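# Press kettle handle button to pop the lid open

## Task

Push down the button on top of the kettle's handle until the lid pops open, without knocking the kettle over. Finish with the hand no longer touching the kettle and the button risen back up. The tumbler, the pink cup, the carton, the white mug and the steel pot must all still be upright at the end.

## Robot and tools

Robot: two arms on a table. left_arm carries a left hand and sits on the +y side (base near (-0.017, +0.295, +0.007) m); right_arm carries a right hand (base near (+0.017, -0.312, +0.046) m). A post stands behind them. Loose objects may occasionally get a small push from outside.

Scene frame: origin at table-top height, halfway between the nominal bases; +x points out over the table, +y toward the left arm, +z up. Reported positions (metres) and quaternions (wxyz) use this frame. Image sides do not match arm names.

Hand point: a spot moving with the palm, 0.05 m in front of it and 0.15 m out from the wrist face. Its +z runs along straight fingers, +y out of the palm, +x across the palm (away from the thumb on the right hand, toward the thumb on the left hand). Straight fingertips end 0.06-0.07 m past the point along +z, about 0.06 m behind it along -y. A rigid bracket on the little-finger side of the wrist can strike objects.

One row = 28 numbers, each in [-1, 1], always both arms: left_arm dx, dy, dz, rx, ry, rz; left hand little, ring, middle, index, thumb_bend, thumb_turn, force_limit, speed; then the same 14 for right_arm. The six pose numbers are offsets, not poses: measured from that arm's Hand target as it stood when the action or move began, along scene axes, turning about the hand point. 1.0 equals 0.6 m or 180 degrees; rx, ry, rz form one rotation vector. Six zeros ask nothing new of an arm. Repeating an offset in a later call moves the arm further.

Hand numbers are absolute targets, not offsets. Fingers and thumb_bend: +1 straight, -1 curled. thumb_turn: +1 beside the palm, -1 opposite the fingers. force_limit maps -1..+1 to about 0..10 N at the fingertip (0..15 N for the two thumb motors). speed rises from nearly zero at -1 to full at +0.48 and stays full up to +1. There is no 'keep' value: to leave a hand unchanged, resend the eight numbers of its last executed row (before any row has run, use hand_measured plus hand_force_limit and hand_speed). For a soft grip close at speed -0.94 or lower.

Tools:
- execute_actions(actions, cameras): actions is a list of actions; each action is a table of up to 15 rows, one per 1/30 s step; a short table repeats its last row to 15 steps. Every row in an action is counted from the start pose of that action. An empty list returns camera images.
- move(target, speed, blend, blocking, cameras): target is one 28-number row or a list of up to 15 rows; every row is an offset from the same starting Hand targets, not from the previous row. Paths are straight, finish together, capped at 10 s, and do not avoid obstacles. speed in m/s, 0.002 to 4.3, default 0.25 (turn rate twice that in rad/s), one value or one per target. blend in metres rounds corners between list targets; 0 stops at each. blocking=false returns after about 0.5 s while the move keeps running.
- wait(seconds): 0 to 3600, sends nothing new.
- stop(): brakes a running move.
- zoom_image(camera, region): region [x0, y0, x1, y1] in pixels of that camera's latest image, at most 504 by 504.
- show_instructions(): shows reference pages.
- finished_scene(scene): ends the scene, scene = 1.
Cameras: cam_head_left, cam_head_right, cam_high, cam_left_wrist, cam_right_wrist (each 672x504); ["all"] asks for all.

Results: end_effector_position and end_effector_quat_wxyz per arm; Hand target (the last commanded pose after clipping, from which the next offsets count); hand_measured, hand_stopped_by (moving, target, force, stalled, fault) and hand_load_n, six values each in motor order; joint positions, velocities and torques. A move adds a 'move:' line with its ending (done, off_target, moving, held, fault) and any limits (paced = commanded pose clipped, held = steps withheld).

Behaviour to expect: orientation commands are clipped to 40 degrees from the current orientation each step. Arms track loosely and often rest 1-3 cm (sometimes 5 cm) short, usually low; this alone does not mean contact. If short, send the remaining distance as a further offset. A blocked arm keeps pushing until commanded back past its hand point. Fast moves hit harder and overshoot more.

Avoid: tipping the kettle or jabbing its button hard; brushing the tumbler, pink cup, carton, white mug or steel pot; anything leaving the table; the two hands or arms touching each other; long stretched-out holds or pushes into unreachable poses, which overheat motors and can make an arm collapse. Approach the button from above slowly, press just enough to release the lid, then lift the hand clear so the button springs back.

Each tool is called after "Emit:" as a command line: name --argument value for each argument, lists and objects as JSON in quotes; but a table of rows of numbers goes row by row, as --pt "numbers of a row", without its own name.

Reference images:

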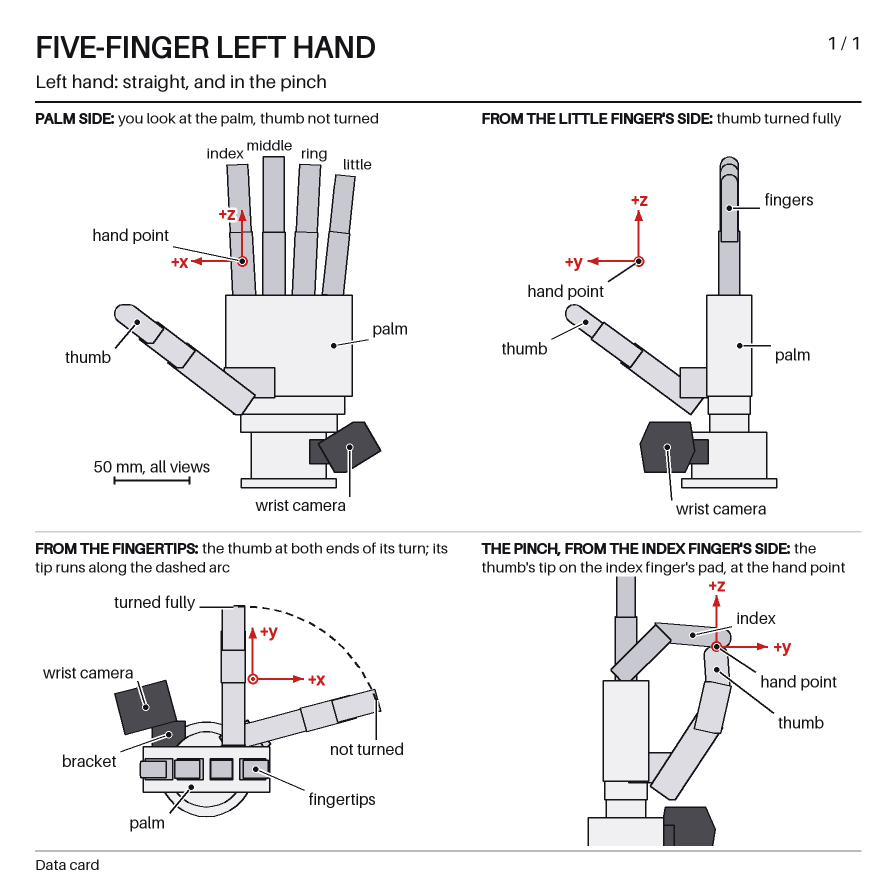

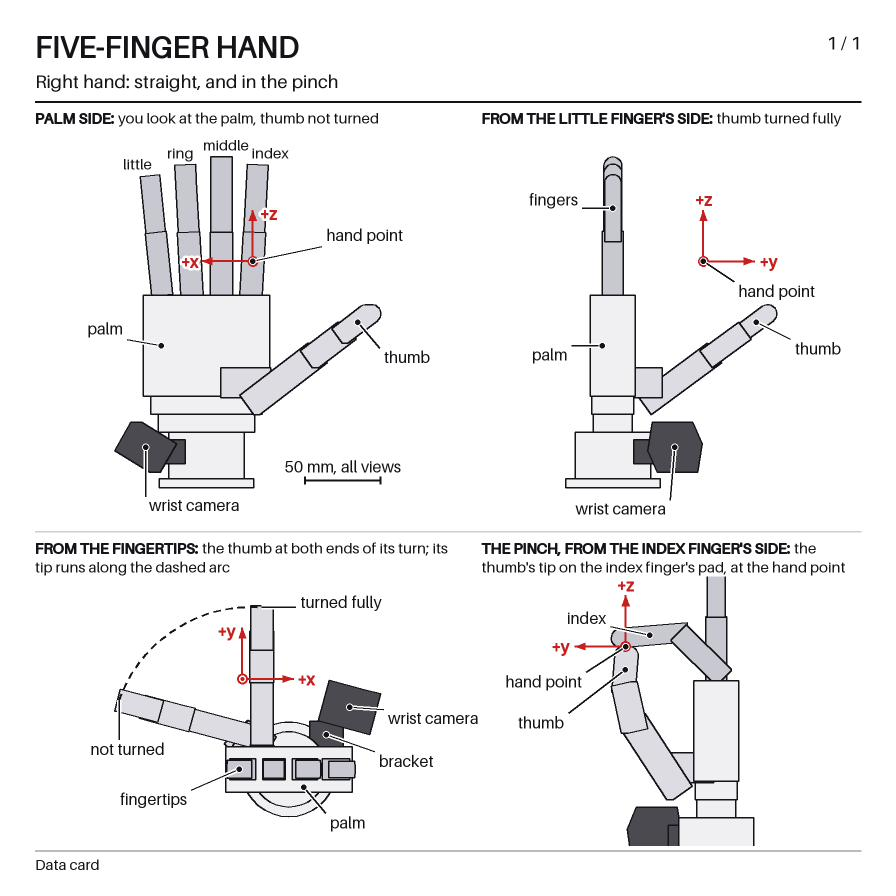

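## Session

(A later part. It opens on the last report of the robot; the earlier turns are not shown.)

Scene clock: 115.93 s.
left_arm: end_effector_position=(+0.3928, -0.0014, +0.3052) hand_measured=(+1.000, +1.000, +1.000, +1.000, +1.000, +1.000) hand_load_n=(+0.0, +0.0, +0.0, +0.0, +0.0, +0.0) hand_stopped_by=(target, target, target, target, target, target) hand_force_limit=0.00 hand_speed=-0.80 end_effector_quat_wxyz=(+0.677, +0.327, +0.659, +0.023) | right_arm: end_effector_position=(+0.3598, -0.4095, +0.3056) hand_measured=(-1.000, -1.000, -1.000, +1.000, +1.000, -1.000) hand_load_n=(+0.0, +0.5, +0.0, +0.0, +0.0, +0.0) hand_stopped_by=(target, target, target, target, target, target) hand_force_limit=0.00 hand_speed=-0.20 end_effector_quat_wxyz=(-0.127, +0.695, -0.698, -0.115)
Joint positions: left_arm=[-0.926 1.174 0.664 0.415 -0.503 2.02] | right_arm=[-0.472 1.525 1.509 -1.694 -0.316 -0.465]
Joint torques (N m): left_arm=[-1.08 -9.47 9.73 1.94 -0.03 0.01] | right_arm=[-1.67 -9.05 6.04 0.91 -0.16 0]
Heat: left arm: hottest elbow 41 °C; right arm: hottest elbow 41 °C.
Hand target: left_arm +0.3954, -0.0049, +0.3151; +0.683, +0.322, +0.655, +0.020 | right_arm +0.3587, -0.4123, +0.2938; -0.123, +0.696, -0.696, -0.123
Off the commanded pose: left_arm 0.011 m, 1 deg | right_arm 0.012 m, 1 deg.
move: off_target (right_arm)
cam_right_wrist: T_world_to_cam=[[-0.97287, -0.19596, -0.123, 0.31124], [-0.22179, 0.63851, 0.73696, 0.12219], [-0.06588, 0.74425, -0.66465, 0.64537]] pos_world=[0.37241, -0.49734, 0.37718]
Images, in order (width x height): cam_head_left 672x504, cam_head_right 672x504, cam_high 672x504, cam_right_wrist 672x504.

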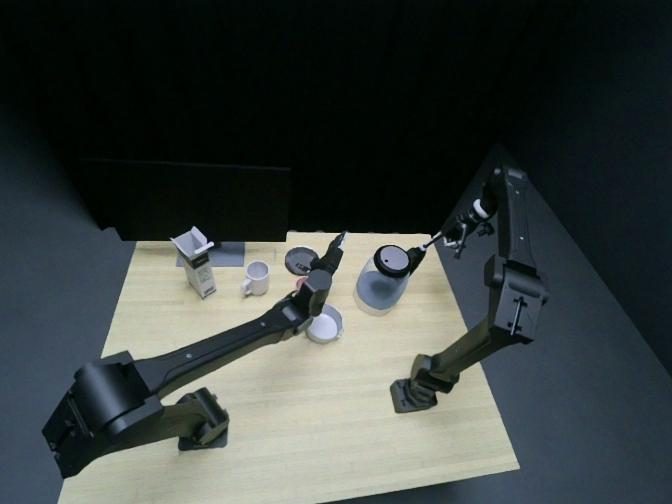

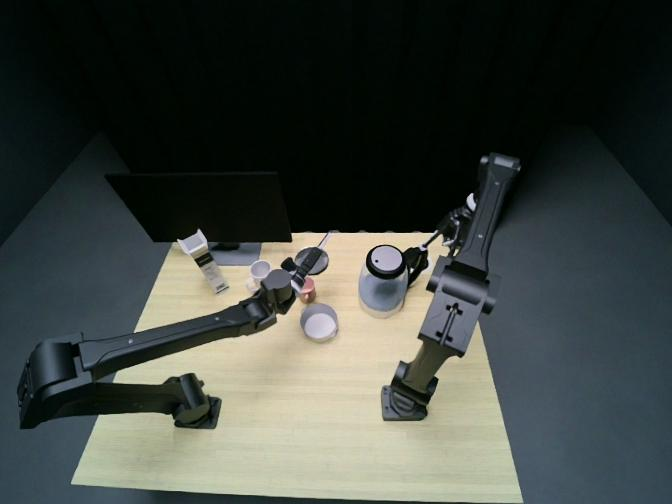

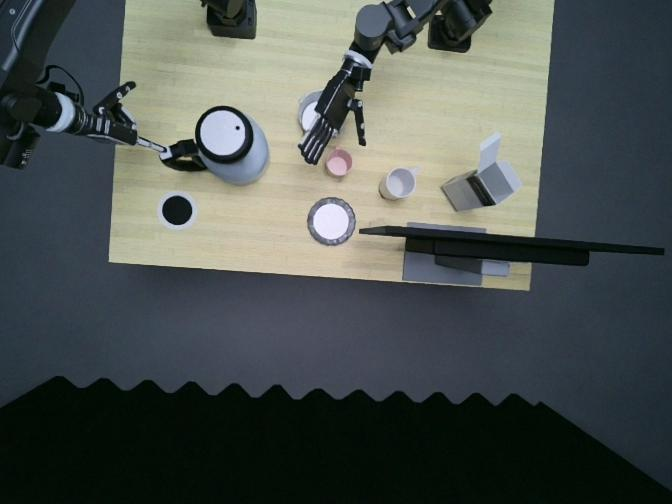

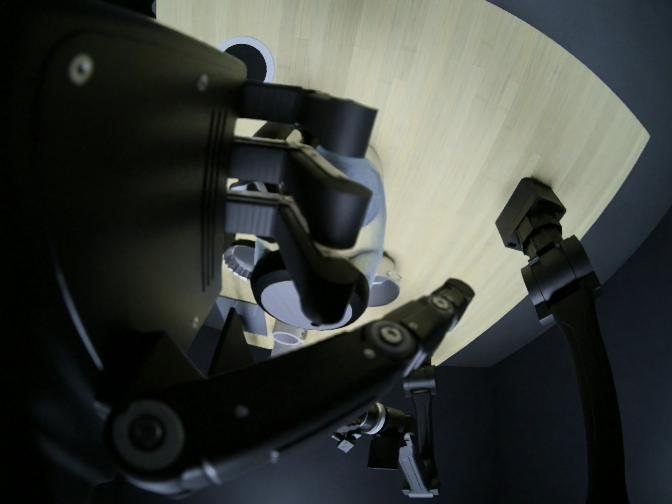

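Emit:
move --target '[0,0,0,0,0,0,1,1,1,1,1,1,0,-0.8,0.004,0,-0.013,0,0,0,-1,-1,-1,1,1,-1,0,-0.2]' --speed 0.03 --cameras '["cam_high","cam_head_left","cam_head_right","cam_right_wrist"]'

Emit:
zoom_image --camera "cam_head_left" --region '[340, 220, 440, 290]'

Emit:
zoom_image --camera "cam_high" --region '[145, 135, 185, 175]'

Emit:
zoom_image --camera "cam_head_right" --region '[410, 230, 440, 260]'

Scene clock: 124.50 s.
left_arm: end_effector_position=(+0.3928, -0.0014, +0.3052) hand_measured=(+1.000, +1.000, +1.000, +1.000, +1.000, +1.000) hand_load_n=(+0.0, +0.0, +0.0, +0.0, +0.0, +0.0) hand_stopped_by=(target, target, target, target, target, target) hand_force_limit=0.00 hand_speed=-0.80 end_effector_quat_wxyz=(+0.677, +0.327, +0.659, +0.023) | right_arm: end_effector_position=(+0.3631, -0.4098, +0.3034) hand_measured=(-1.000, -1.000, -1.000, +1.000, +1.000, -1.000) hand_load_n=(+0.0, +0.0, +0.0, +0.0, +0.0, +0.0) hand_stopped_by=(target, target, target, target, target, target) hand_force_limit=0.00 hand_speed=-0.20 end_effector_quat_wxyz=(-0.132, +0.696, -0.697, -0.110)
Joint positions: left_arm=[-0.926 1.174 0.664 0.415 -0.503 2.02] | right_arm=[-0.472 1.525 1.506 -1.677 -0.323 -0.465]
Joint torques (N m): left_arm=[-1.44 -9.52 9.84 1.78 -0.03 0.03] | right_arm=[-1.2 -8.94 5.34 1.07 0.07 0.03]
Heat: left arm: hottest elbow 41 °C; right arm: hottest elbow 40 °C.
Hand target: left_arm +0.3954, -0.0049, +0.3151; +0.683, +0.322, +0.655, +0.020 | right_arm +0.3611, -0.4122, +0.2860; -0.123, +0.696, -0.696, -0.123
Off the commanded pose: left_arm 0.011 m, 1 deg | right_arm 0.018 m, 2 deg.
move: off_target (right_arm)
cam_right_wrist: T_world_to_cam=[[-0.97121, -0.19502, -0.13681, 0.31814], [-0.23159, 0.63843, 0.73401, 0.1291], [-0.0558, 0.74457, -0.66521, 0.64099]] pos_world=[0.37464, -0.49764, 0.37516]
Images, in order (width x height): cam_head_left 672x504, cam_head_right 672x504, cam_high 672x504, cam_right_wrist 672x504.

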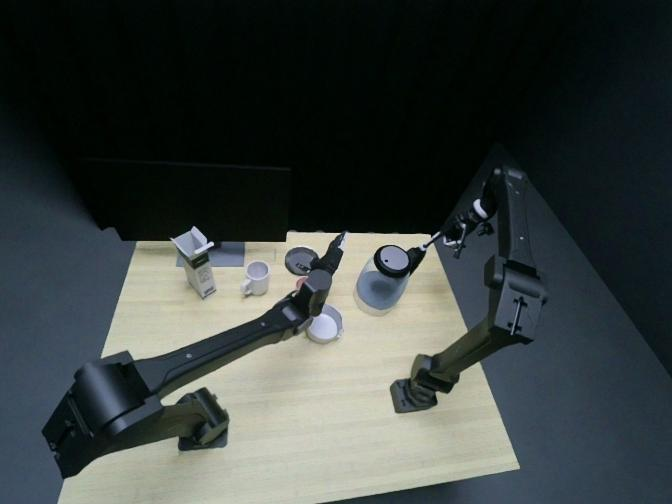

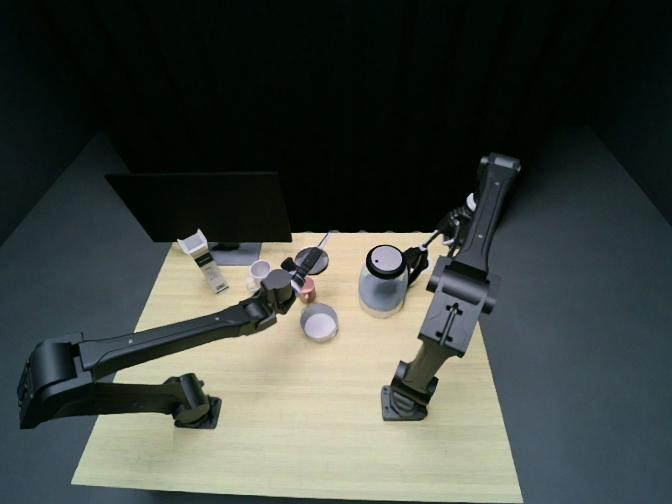

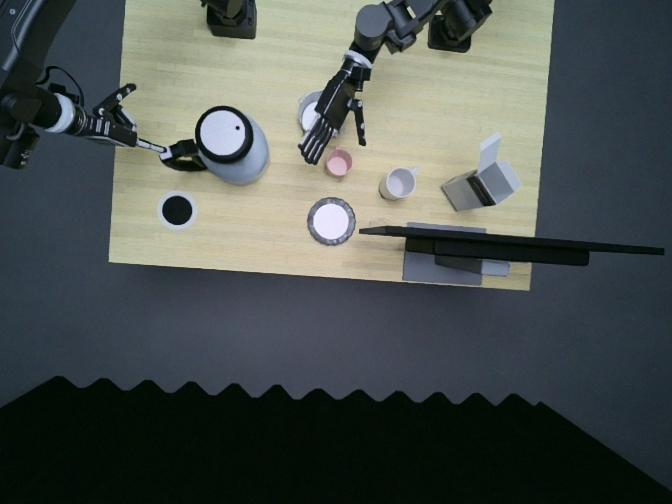

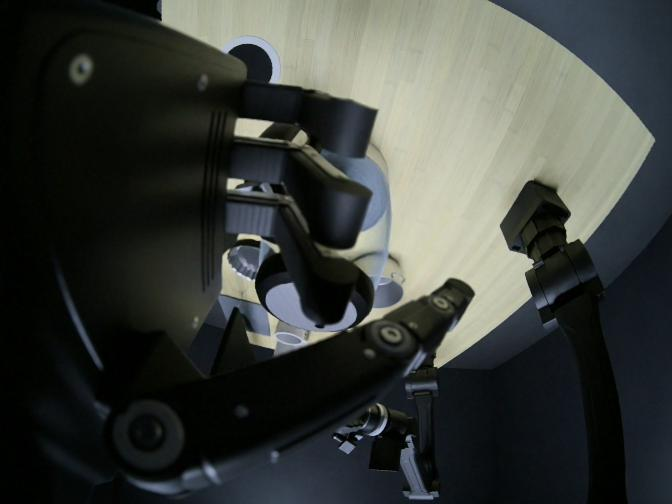

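Scaled by 5.040 from the camera's image (finer frame: 960x720).

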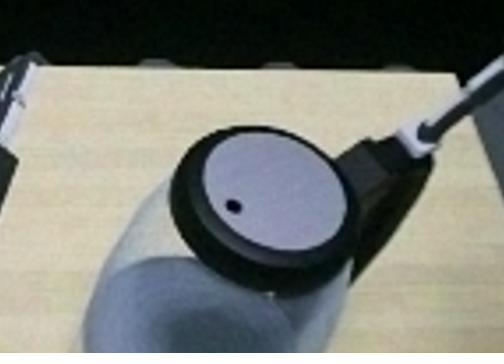

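Scaled by 12.600 from the camera's image (finer frame: 960x720).

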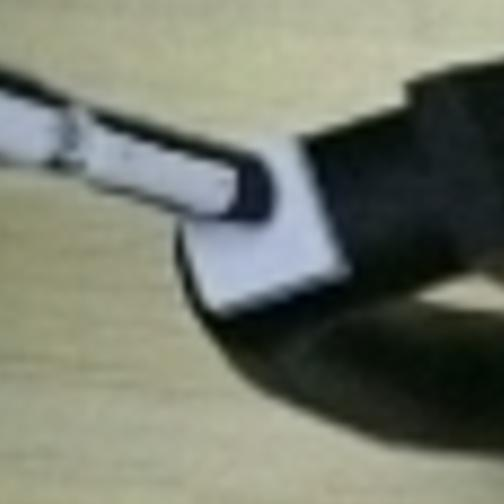

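Scaled by 16.800 from the camera's image (finer frame: 960x720).

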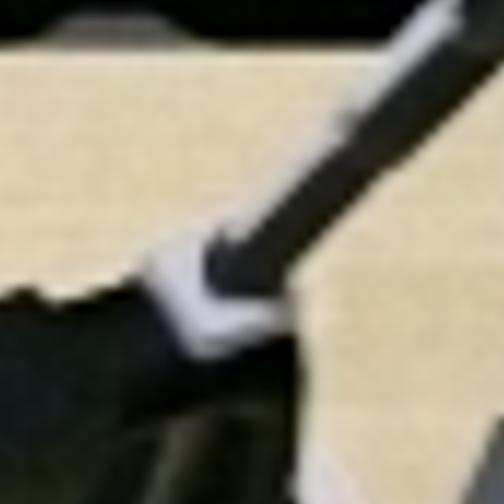

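Emit:
move --target '[0,0,0,0,0,0,1,1,1,1,1,1,0,-0.8,-0.002,0,-0.016,0,0,0,-1,-1,-1,1,1,-1,0,-0.2]' --speed 0.03 --cameras '["cam_high","cam_head_left","cam_head_right","cam_right_wrist"]'

Emit:
zoom_image --camera "cam_head_left" --region '[340, 220, 440, 290]'

Emit:
zoom_image --camera "cam_high" --region '[145, 135, 185, 175]'

Scene clock: 130.30 s.
left_arm: end_effector_position=(+0.3928, -0.0014, +0.3052) hand_measured=(+1.000, +1.000, +1.000, +1.000, +1.000, +1.000) hand_load_n=(+0.0, +0.0, +0.0, +0.0, +0.0, +0.0) hand_stopped_by=(target, target, target, target, target, target) hand_force_limit=0.00 hand_speed=-0.80 end_effector_quat_wxyz=(+0.677, +0.327, +0.659, +0.023) | right_arm: end_effector_position=(+0.3633, -0.4098, +0.2965) hand_measured=(-1.000, -1.000, -1.000, +1.000, +1.000, -1.000) hand_load_n=(+0.0, +0.0, +0.0, -1.0, +0.0, +0.0) hand_stopped_by=(target, target, target, target, target, target) hand_force_limit=0.00 hand_speed=-0.20 end_effector_quat_wxyz=(-0.133, +0.696, -0.697, -0.109)
Joint positions: left_arm=[-0.926 1.174 0.664 0.415 -0.503 2.02] | right_arm=[-0.472 1.523 1.487 -1.656 -0.325 -0.465]
Joint torques (N m): left_arm=[-1.2 -9.52 9.88 1.96 -0.03 0.01] | right_arm=[-1.32 -8.7 4.75 1.13 0.14 0.01]
Heat: left arm: hottest elbow 41 °C; right arm: hottest elbow 40 °C.
Hand target: left_arm +0.3954, -0.0049, +0.3151; +0.683, +0.322, +0.655, +0.020 | right_arm +0.3600, -0.4123, +0.2764; -0.123, +0.696, -0.696, -0.123
Off the commanded pose: left_arm 0.011 m, 1 deg | right_arm 0.021 m, 2 deg.
move: off_target (right_arm)
cam_right_wrist: T_world_to_cam=[[-0.97076, -0.1941, -0.14124, 0.31894], [-0.23434, 0.63874, 0.73287, 0.13566], [-0.05203, 0.74454, -0.66555, 0.63515]] pos_world=[0.37445, -0.49764, 0.36835]
Images, in order (width x height): cam_head_left 672x504, cam_head_right 672x504, cam_high 672x504, cam_right_wrist 672x504.

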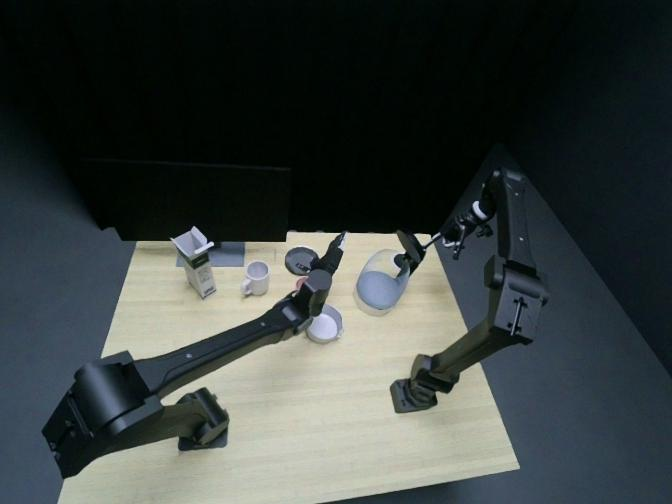

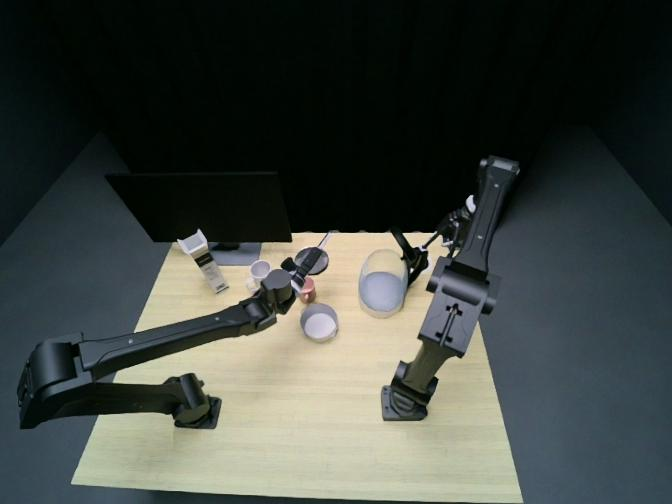

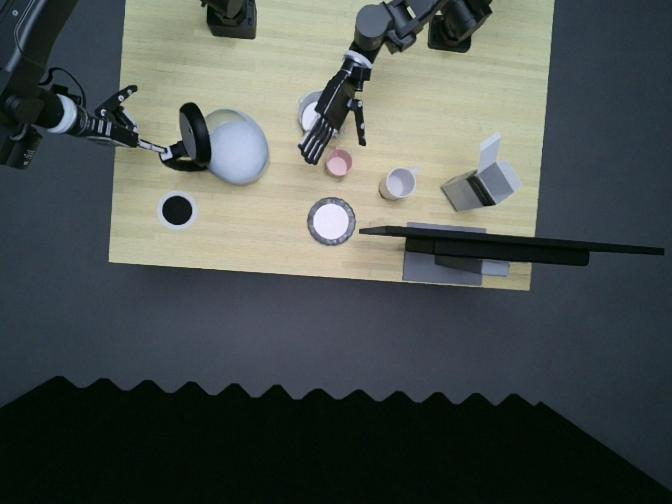

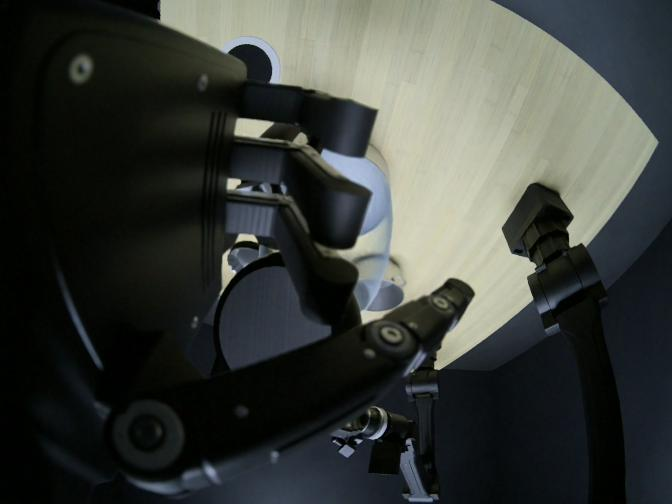

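Scaled by 5.040 from the camera's image (finer frame: 960x720).

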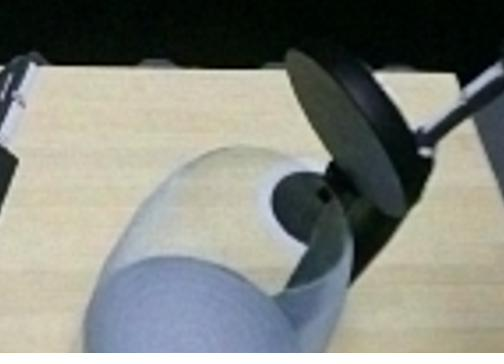

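Scaled by 12.600 from the camera's image (finer frame: 960x720).

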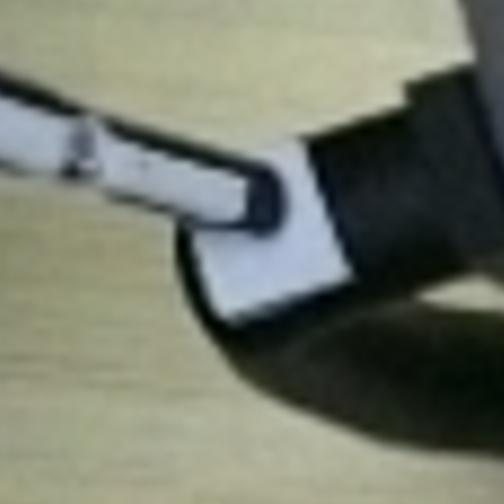

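Emit:
move --pt "0 0 0 0 0 0 1 1 1 1 1 1 0 -0.8 0 0 0.06 0 0 0 -1 -1 -1 1 1 -1 0 -0.2" --pt "0 0 0 0 0 0 1 1 1 1 1 1 0 -0.8 -0.02 -0.12 0.22 0 0 0 -1 -1 -1 1 1 -1 0 -0.2" --speed '[0.06,0.15]' --blend 0.015 --cameras '["cam_high","cam_head_left","cam_head_right","cam_right_wrist"]'

Emit:
zoom_image --camera "cam_head_left" --region '[340, 210, 460, 320]'

Emit:
zoom_image --camera "cam_head_right" --region '[340, 210, 460, 320]'

Emit:
zoom_image --camera "cam_high" --region '[145, 90, 275, 200]'

Scene clock: 137.00 s.
left_arm: end_effector_position=(+0.3928, -0.0014, +0.3052) hand_measured=(+1.000, +1.000, +1.000, +1.000, +1.000, +1.000) hand_load_n=(+0.0, +0.5, +0.0, +0.0, +0.0, +0.0) hand_stopped_by=(target, target, target, target, target, target) hand_force_limit=0.00 hand_speed=-0.80 end_effector_quat_wxyz=(+0.677, +0.327, +0.659, +0.023) | right_arm: end_effector_position=(+0.3450, -0.4776, +0.3908) hand_measured=(-1.000, -1.000, -1.000, +1.000, +1.000, -1.000) hand_load_n=(+0.5, +0.0, +0.0, +0.0, +0.0, +0.0) hand_stopped_by=(target, target, target, target, target, target) hand_force_limit=0.00 hand_speed=-0.20 end_effector_quat_wxyz=(+0.162, -0.672, +0.722, -0.030)
Joint positions: left_arm=[-0.926 1.174 0.664 0.415 -0.503 2.02] | right_arm=[-0.641 1.408 1.662 -1.696 -0.306 -0.524]
Joint torques (N m): left_arm=[-1.26 -9.76 9.76 2.02 -0.03 0] | right_arm=[-1.44 -9 10.86 0.57 -0.17 -0.02]
Heat: left arm: hottest elbow 41 °C; right arm: hottest elbow 40 °C.
Hand target: left_arm +0.3954, -0.0049, +0.3151; +0.683, +0.322, +0.655, +0.020 | right_arm +0.3479, -0.4842, +0.4085; -0.123, +0.696, -0.696, -0.123
Off the commanded pose: left_arm 0.011 m, 1 deg | right_arm 0.019 m, 19 deg.
joint sent to its limit (right arm) — joint 4 (wrist pitch), lower limit. The joint targets are off in orientation, not in position.
move: off_target (right_arm)
cam_right_wrist: T_world_to_cam=[[-0.93576, -0.12284, -0.33055, 0.3972], [-0.30038, 0.76871, 0.56468, 0.25617], [0.18473, 0.62769, -0.75623, 0.64547]] pos_world=[0.3294, -0.55328, 0.47476]
Images, in order (width x height): cam_head_left 672x504, cam_head_right 672x504, cam_high 672x504, cam_right_wrist 672x504.

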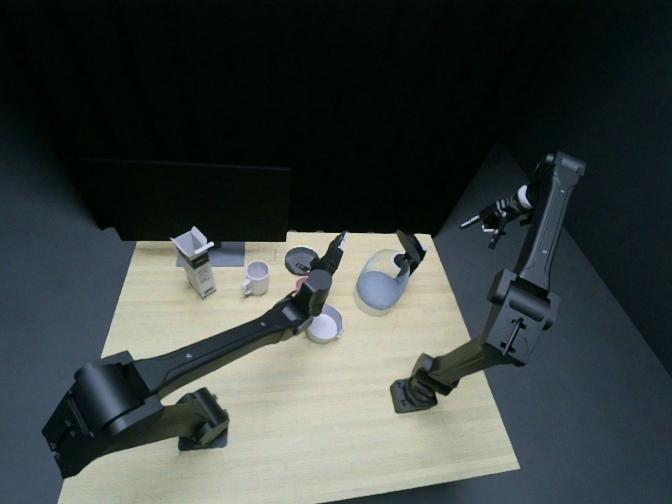

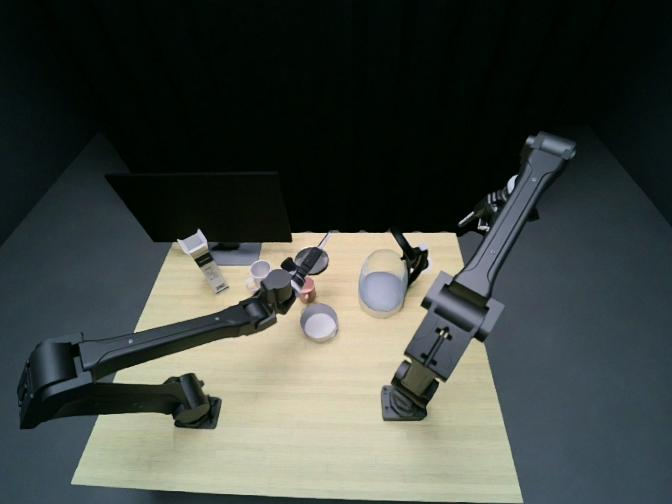

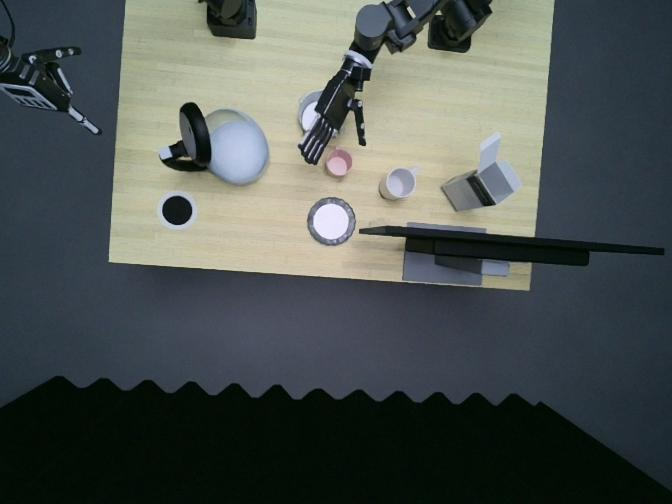

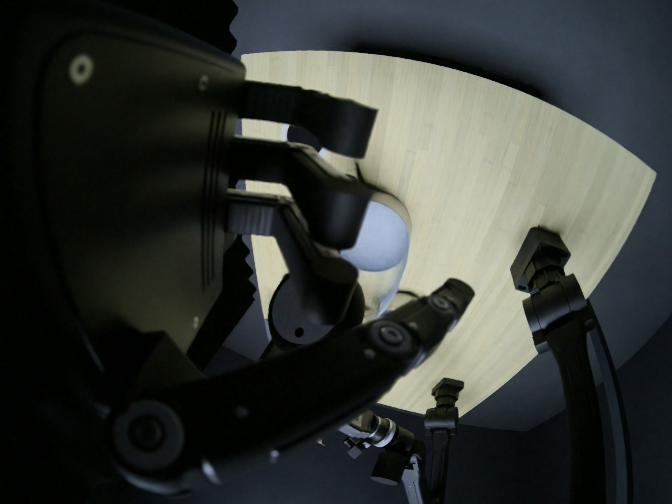

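Scaled by 4.200 from the camera's image (finer frame: 960x720).

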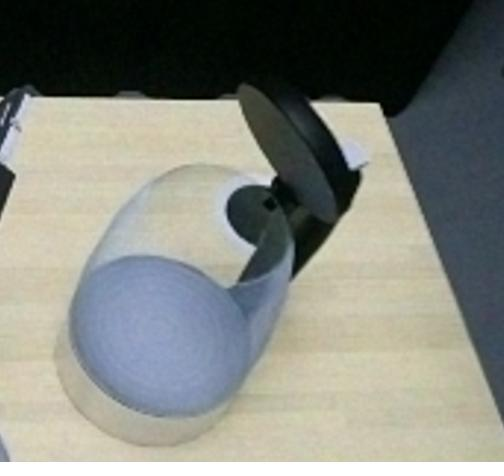

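Scaled by 4.200 from the camera's image (finer frame: 960x720).

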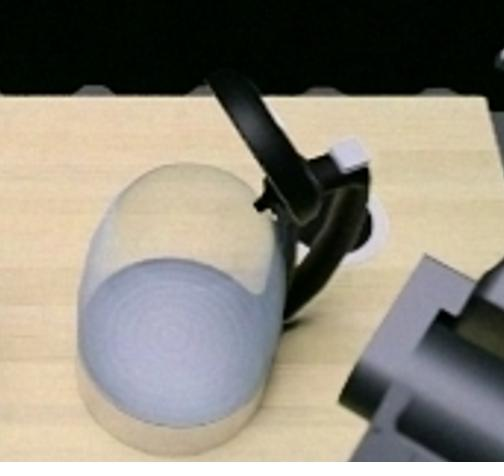

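Scaled by 3.877 from the camera's image (finer frame: 960x720).

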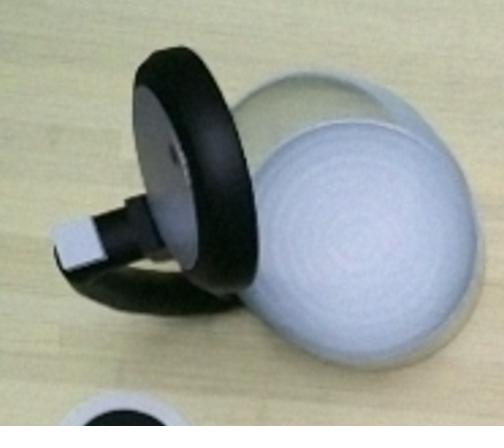

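Emit:
finished_scene

The scene is finished: the task was done.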